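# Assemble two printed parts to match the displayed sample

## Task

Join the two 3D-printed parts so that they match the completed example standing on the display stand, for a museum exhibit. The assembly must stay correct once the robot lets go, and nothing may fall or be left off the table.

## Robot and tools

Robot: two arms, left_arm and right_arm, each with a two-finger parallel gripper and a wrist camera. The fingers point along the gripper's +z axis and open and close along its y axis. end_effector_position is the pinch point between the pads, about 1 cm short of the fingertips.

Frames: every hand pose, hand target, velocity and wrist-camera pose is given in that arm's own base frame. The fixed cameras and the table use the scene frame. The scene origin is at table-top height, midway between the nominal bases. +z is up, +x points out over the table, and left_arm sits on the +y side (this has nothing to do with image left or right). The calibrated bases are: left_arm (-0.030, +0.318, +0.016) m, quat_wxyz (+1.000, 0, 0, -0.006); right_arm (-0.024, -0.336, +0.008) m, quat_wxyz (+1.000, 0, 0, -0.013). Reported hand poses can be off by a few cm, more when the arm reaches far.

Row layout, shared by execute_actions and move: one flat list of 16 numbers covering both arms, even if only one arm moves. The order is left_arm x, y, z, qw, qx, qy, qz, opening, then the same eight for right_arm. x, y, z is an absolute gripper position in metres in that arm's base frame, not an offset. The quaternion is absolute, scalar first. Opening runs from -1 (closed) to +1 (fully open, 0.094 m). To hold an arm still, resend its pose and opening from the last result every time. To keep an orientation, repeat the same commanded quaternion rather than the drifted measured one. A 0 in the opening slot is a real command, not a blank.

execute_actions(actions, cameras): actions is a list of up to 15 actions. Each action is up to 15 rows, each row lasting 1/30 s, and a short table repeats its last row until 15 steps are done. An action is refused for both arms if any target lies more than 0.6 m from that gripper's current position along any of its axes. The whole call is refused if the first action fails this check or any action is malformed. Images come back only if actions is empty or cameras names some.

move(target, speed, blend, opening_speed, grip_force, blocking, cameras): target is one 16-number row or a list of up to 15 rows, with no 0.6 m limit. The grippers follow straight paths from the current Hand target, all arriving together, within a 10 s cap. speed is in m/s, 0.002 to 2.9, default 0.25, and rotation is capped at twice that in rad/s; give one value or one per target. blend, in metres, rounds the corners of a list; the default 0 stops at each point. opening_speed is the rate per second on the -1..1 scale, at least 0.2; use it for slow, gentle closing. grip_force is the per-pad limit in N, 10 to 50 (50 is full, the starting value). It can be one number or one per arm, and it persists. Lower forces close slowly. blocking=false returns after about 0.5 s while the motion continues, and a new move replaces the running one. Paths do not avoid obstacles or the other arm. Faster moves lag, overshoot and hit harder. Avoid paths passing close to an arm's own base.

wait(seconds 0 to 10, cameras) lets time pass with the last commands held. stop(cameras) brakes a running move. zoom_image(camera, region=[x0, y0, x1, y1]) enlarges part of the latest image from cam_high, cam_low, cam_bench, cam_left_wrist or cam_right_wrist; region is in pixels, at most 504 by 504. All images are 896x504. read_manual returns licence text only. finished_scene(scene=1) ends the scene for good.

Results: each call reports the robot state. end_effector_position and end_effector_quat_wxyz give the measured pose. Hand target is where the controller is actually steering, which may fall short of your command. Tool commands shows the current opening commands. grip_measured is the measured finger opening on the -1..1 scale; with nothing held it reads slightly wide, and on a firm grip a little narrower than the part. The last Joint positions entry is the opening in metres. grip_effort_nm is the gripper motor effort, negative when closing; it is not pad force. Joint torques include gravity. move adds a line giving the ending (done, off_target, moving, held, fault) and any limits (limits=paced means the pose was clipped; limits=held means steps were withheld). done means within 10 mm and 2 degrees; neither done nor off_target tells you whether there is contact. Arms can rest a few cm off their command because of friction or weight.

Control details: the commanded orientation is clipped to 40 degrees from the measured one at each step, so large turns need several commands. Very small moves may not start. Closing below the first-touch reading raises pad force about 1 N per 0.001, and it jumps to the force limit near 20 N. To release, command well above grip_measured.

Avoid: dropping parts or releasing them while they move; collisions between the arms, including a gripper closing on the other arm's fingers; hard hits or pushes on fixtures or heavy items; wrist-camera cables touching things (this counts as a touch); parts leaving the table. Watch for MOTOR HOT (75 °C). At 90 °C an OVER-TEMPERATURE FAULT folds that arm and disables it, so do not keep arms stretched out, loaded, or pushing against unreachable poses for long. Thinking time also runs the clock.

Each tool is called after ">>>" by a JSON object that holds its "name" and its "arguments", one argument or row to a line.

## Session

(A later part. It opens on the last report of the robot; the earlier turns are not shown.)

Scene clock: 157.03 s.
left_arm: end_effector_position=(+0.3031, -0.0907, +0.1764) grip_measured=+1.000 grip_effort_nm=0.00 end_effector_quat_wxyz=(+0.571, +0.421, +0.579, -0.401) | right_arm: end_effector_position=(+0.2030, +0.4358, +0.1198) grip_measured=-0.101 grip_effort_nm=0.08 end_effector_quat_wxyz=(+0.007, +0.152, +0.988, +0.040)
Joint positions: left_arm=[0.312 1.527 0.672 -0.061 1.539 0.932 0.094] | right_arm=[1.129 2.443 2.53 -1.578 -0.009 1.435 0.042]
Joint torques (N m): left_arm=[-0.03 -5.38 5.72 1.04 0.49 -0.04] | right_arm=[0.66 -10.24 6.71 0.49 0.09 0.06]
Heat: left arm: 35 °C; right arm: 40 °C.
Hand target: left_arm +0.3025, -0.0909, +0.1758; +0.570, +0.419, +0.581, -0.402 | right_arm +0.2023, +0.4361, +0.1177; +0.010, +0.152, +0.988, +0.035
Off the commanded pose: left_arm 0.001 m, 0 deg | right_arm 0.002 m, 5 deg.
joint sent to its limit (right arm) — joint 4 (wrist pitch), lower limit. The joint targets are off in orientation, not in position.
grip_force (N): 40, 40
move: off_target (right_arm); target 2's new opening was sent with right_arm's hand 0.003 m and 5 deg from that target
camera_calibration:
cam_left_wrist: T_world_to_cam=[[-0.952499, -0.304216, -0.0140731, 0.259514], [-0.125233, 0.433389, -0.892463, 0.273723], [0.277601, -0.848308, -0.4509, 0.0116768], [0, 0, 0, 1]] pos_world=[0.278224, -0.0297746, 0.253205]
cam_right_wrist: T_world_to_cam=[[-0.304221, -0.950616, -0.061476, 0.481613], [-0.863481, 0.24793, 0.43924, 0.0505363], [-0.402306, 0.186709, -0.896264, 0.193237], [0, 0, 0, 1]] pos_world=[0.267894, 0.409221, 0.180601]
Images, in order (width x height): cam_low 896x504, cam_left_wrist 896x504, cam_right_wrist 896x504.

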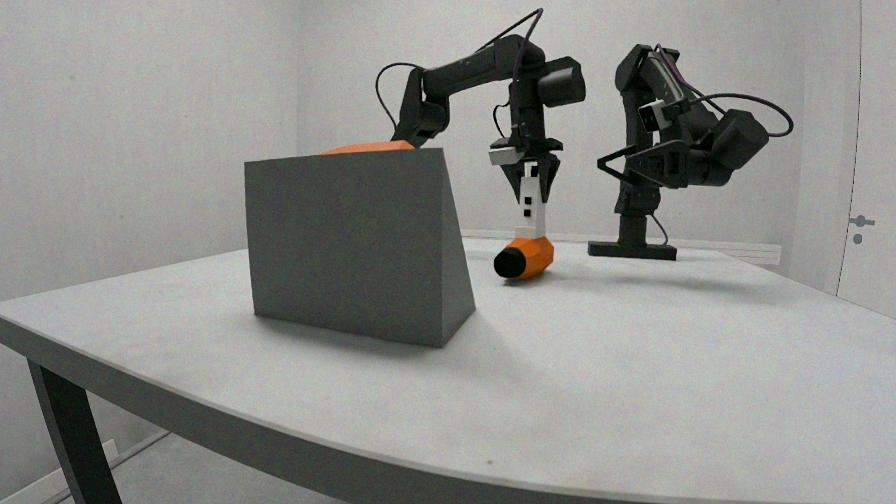

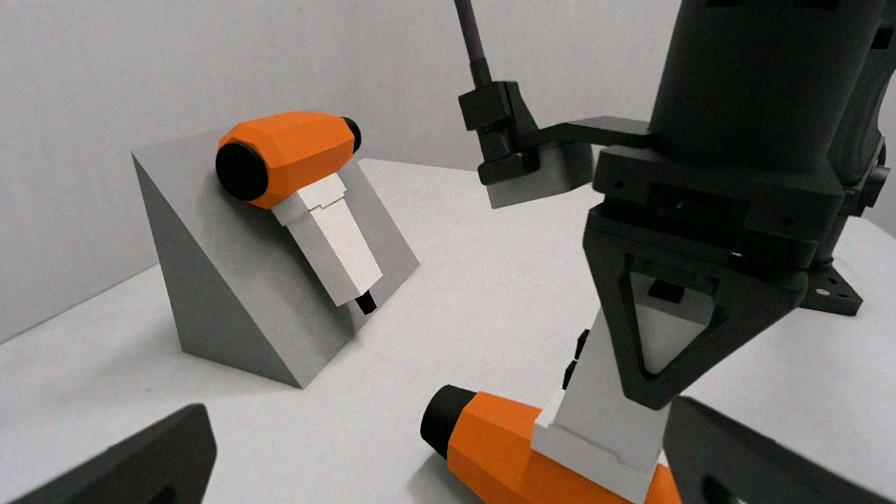

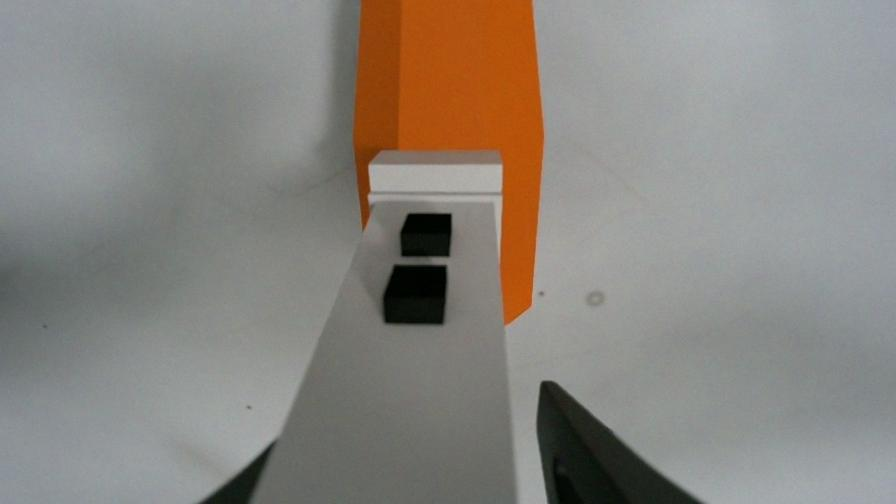

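>>> {"name": "move", "arguments": {
  "target": [
    [0.3025,-0.0909,0.1759,0.570,0.419,0.580,-0.402,1,0.2025,0.4365,0.118,0.008,0.152,0.988,0.040,0.6],
    [0.3025,-0.0909,0.1759,0.570,0.419,0.580,-0.402,1,0.2005,0.4295,0.19,0.008,0.152,0.988,0.040,0.6],
    [0.3025,-0.0909,0.1759,0.570,0.419,0.580,-0.402,1,0.2,0.30,0.25,0.008,0.152,0.988,0.040,0.6]
  ],
  "blend": [0,0.03,0],
  "opening_speed": 1,
  "speed": [0.1,0.1,0.25],
  "cameras": ["all"]
}}

>>> {"name": "zoom_image", "arguments": {
  "camera": "cam_left_wrist",
  "region": [420, 250, 740, 504]
}}

>>> {"name": "zoom_image", "arguments": {
  "camera": "cam_low",
  "region": [470, 150, 590, 290]
}}

>>> {"name": "zoom_image", "arguments": {
  "camera": "cam_bench",
  "region": [270, 290, 430, 450]
}}

Scene clock: 164.40 s.
left_arm: end_effector_position=(+0.3031, -0.0907, +0.1764) grip_measured=+1.000 grip_effort_nm=0.00 end_effector_quat_wxyz=(+0.571, +0.421, +0.579, -0.401) | right_arm: end_effector_position=(+0.2029, +0.3029, +0.2493) grip_measured=+0.599 grip_effort_nm=0.08 end_effector_quat_wxyz=(+0.041, +0.157, +0.981, +0.110)
Joint positions: left_arm=[0.312 1.527 0.672 -0.061 1.539 0.932 0.094] | right_arm=[0.968 1.815 2.062 -1.584 -0.021 1.287 0.075]
Joint torques (N m): left_arm=[-0.03 -5.39 5.72 1.04 0.49 -0.05] | right_arm=[0.16 -7.05 4.16 0.74 -0.03 -0.11]
Heat: left arm: 35 °C; right arm: 40 °C.
Hand target: left_arm +0.3025, -0.0909, +0.1758; +0.570, +0.419, +0.581, -0.402 | right_arm +0.1999, +0.3000, +0.2493; +0.040, +0.152, +0.982, +0.107
Off the commanded pose: left_arm 0.001 m, 0 deg | right_arm 0.004 m, 9 deg.
joint sent to its limit (right arm) — joint 4 (wrist pitch), lower limit. The joint targets are off in orientation, not in position.
grip_force (N): 40, 40
move: off_target (right_arm)
camera_calibration:
cam_left_wrist: T_world_to_cam=[[-0.952499, -0.304216, -0.0140731, 0.259514], [-0.125233, 0.433389, -0.892463, 0.273723], [0.277601, -0.848308, -0.4509, 0.0116768], [0, 0, 0, 1]] pos_world=[0.278224, -0.0297746, 0.253205]
cam_right_wrist: T_world_to_cam=[[-0.304711, -0.928923, -0.210365, 0.393928], [-0.89716, 0.205781, 0.390844, 0.0581973], [-0.319775, 0.307825, -0.896096, 0.280687], [0, 0, 0, 1]] pos_world=[0.262003, 0.26755, 0.311645]

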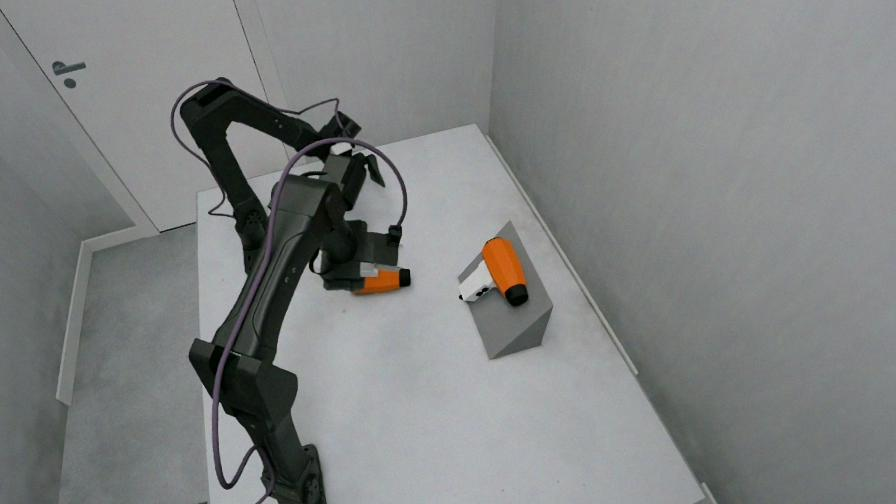

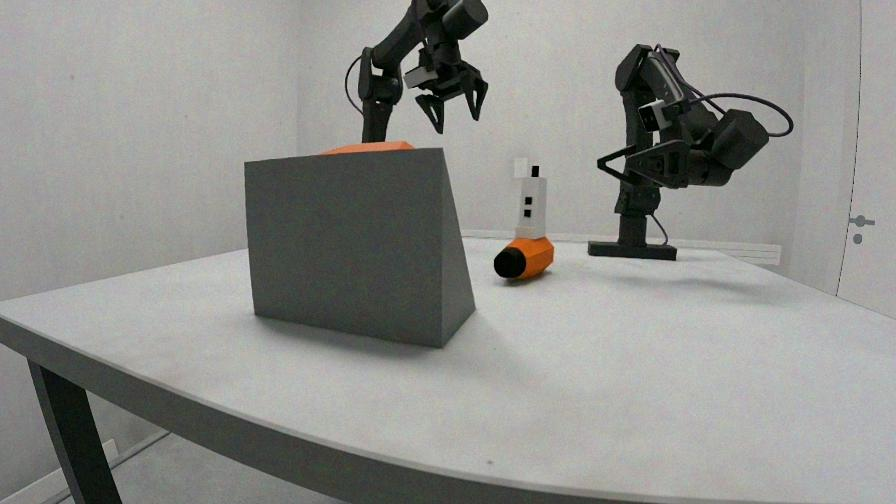

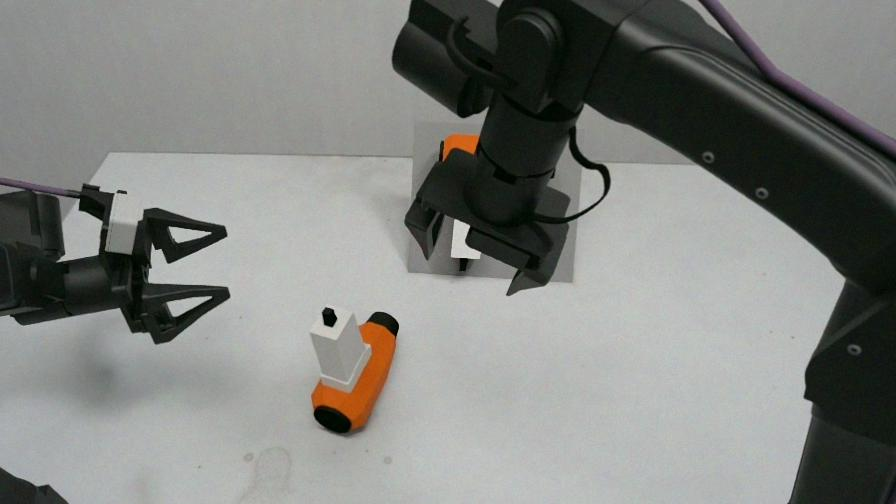

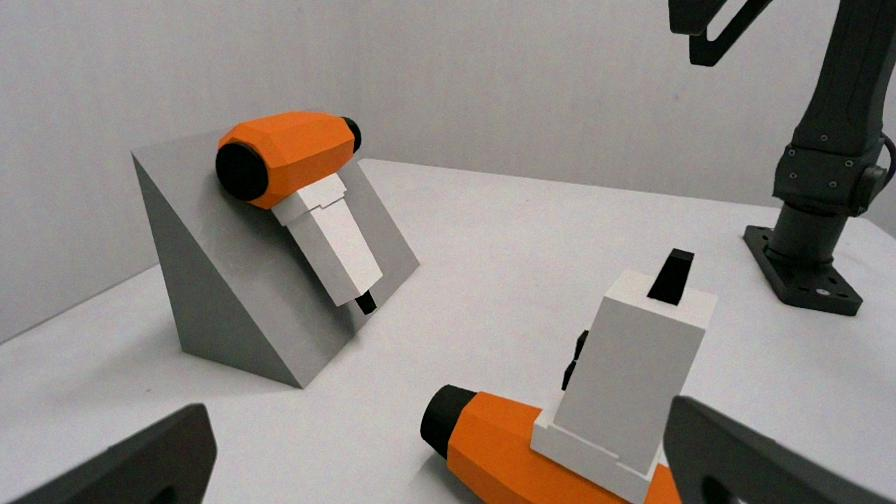

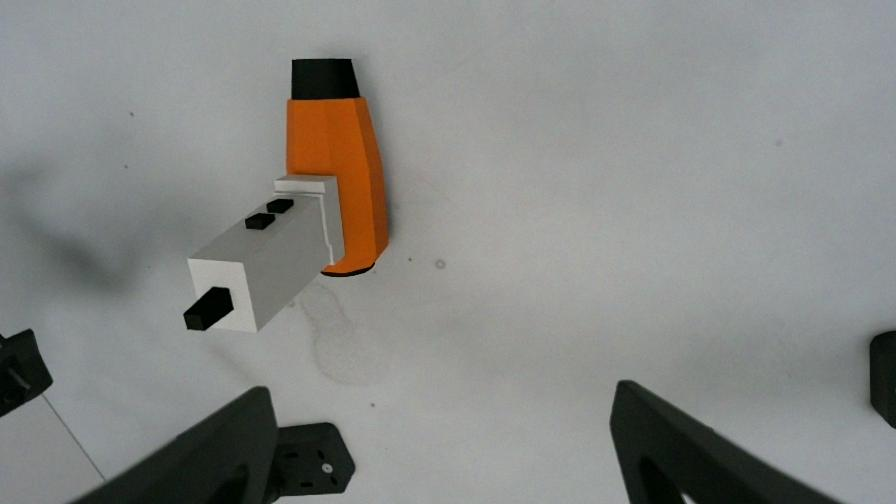

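Scaled by 1.575 from the camera's 896x504 image, which has a finer 1280x720 frame.

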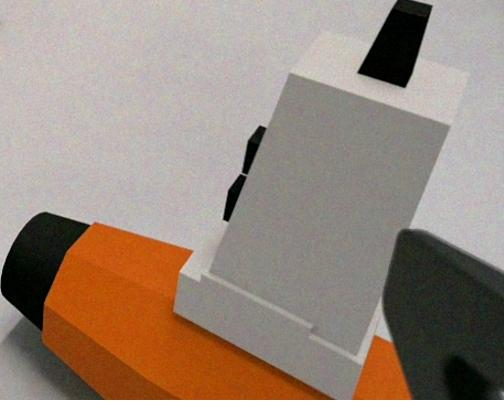

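Scaled by 3.600 from the camera's 896x504 image, which has a finer 1280x720 frame.

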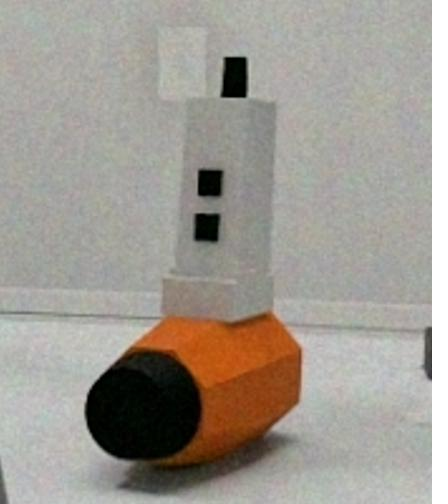

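Scaled by 3.150 from the camera's 896x504 image, which has a finer 1280x720 frame.

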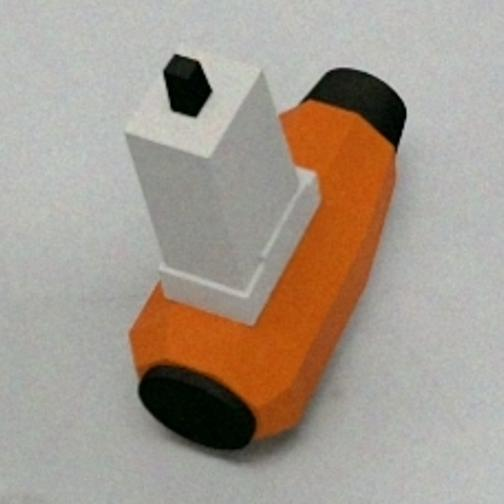

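>>> {"name": "zoom_image", "arguments": {
  "camera": "cam_right_wrist",
  "region": [170, 40, 430, 340]
}}

Scaled by 1.680 from the camera's 896x504 image, which has a finer 1280x720 frame.

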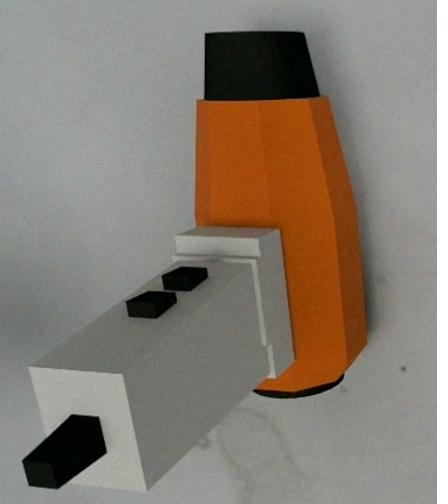

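>>> {"name": "finished_scene", "arguments": {

}}

The scene is finished: the task was done.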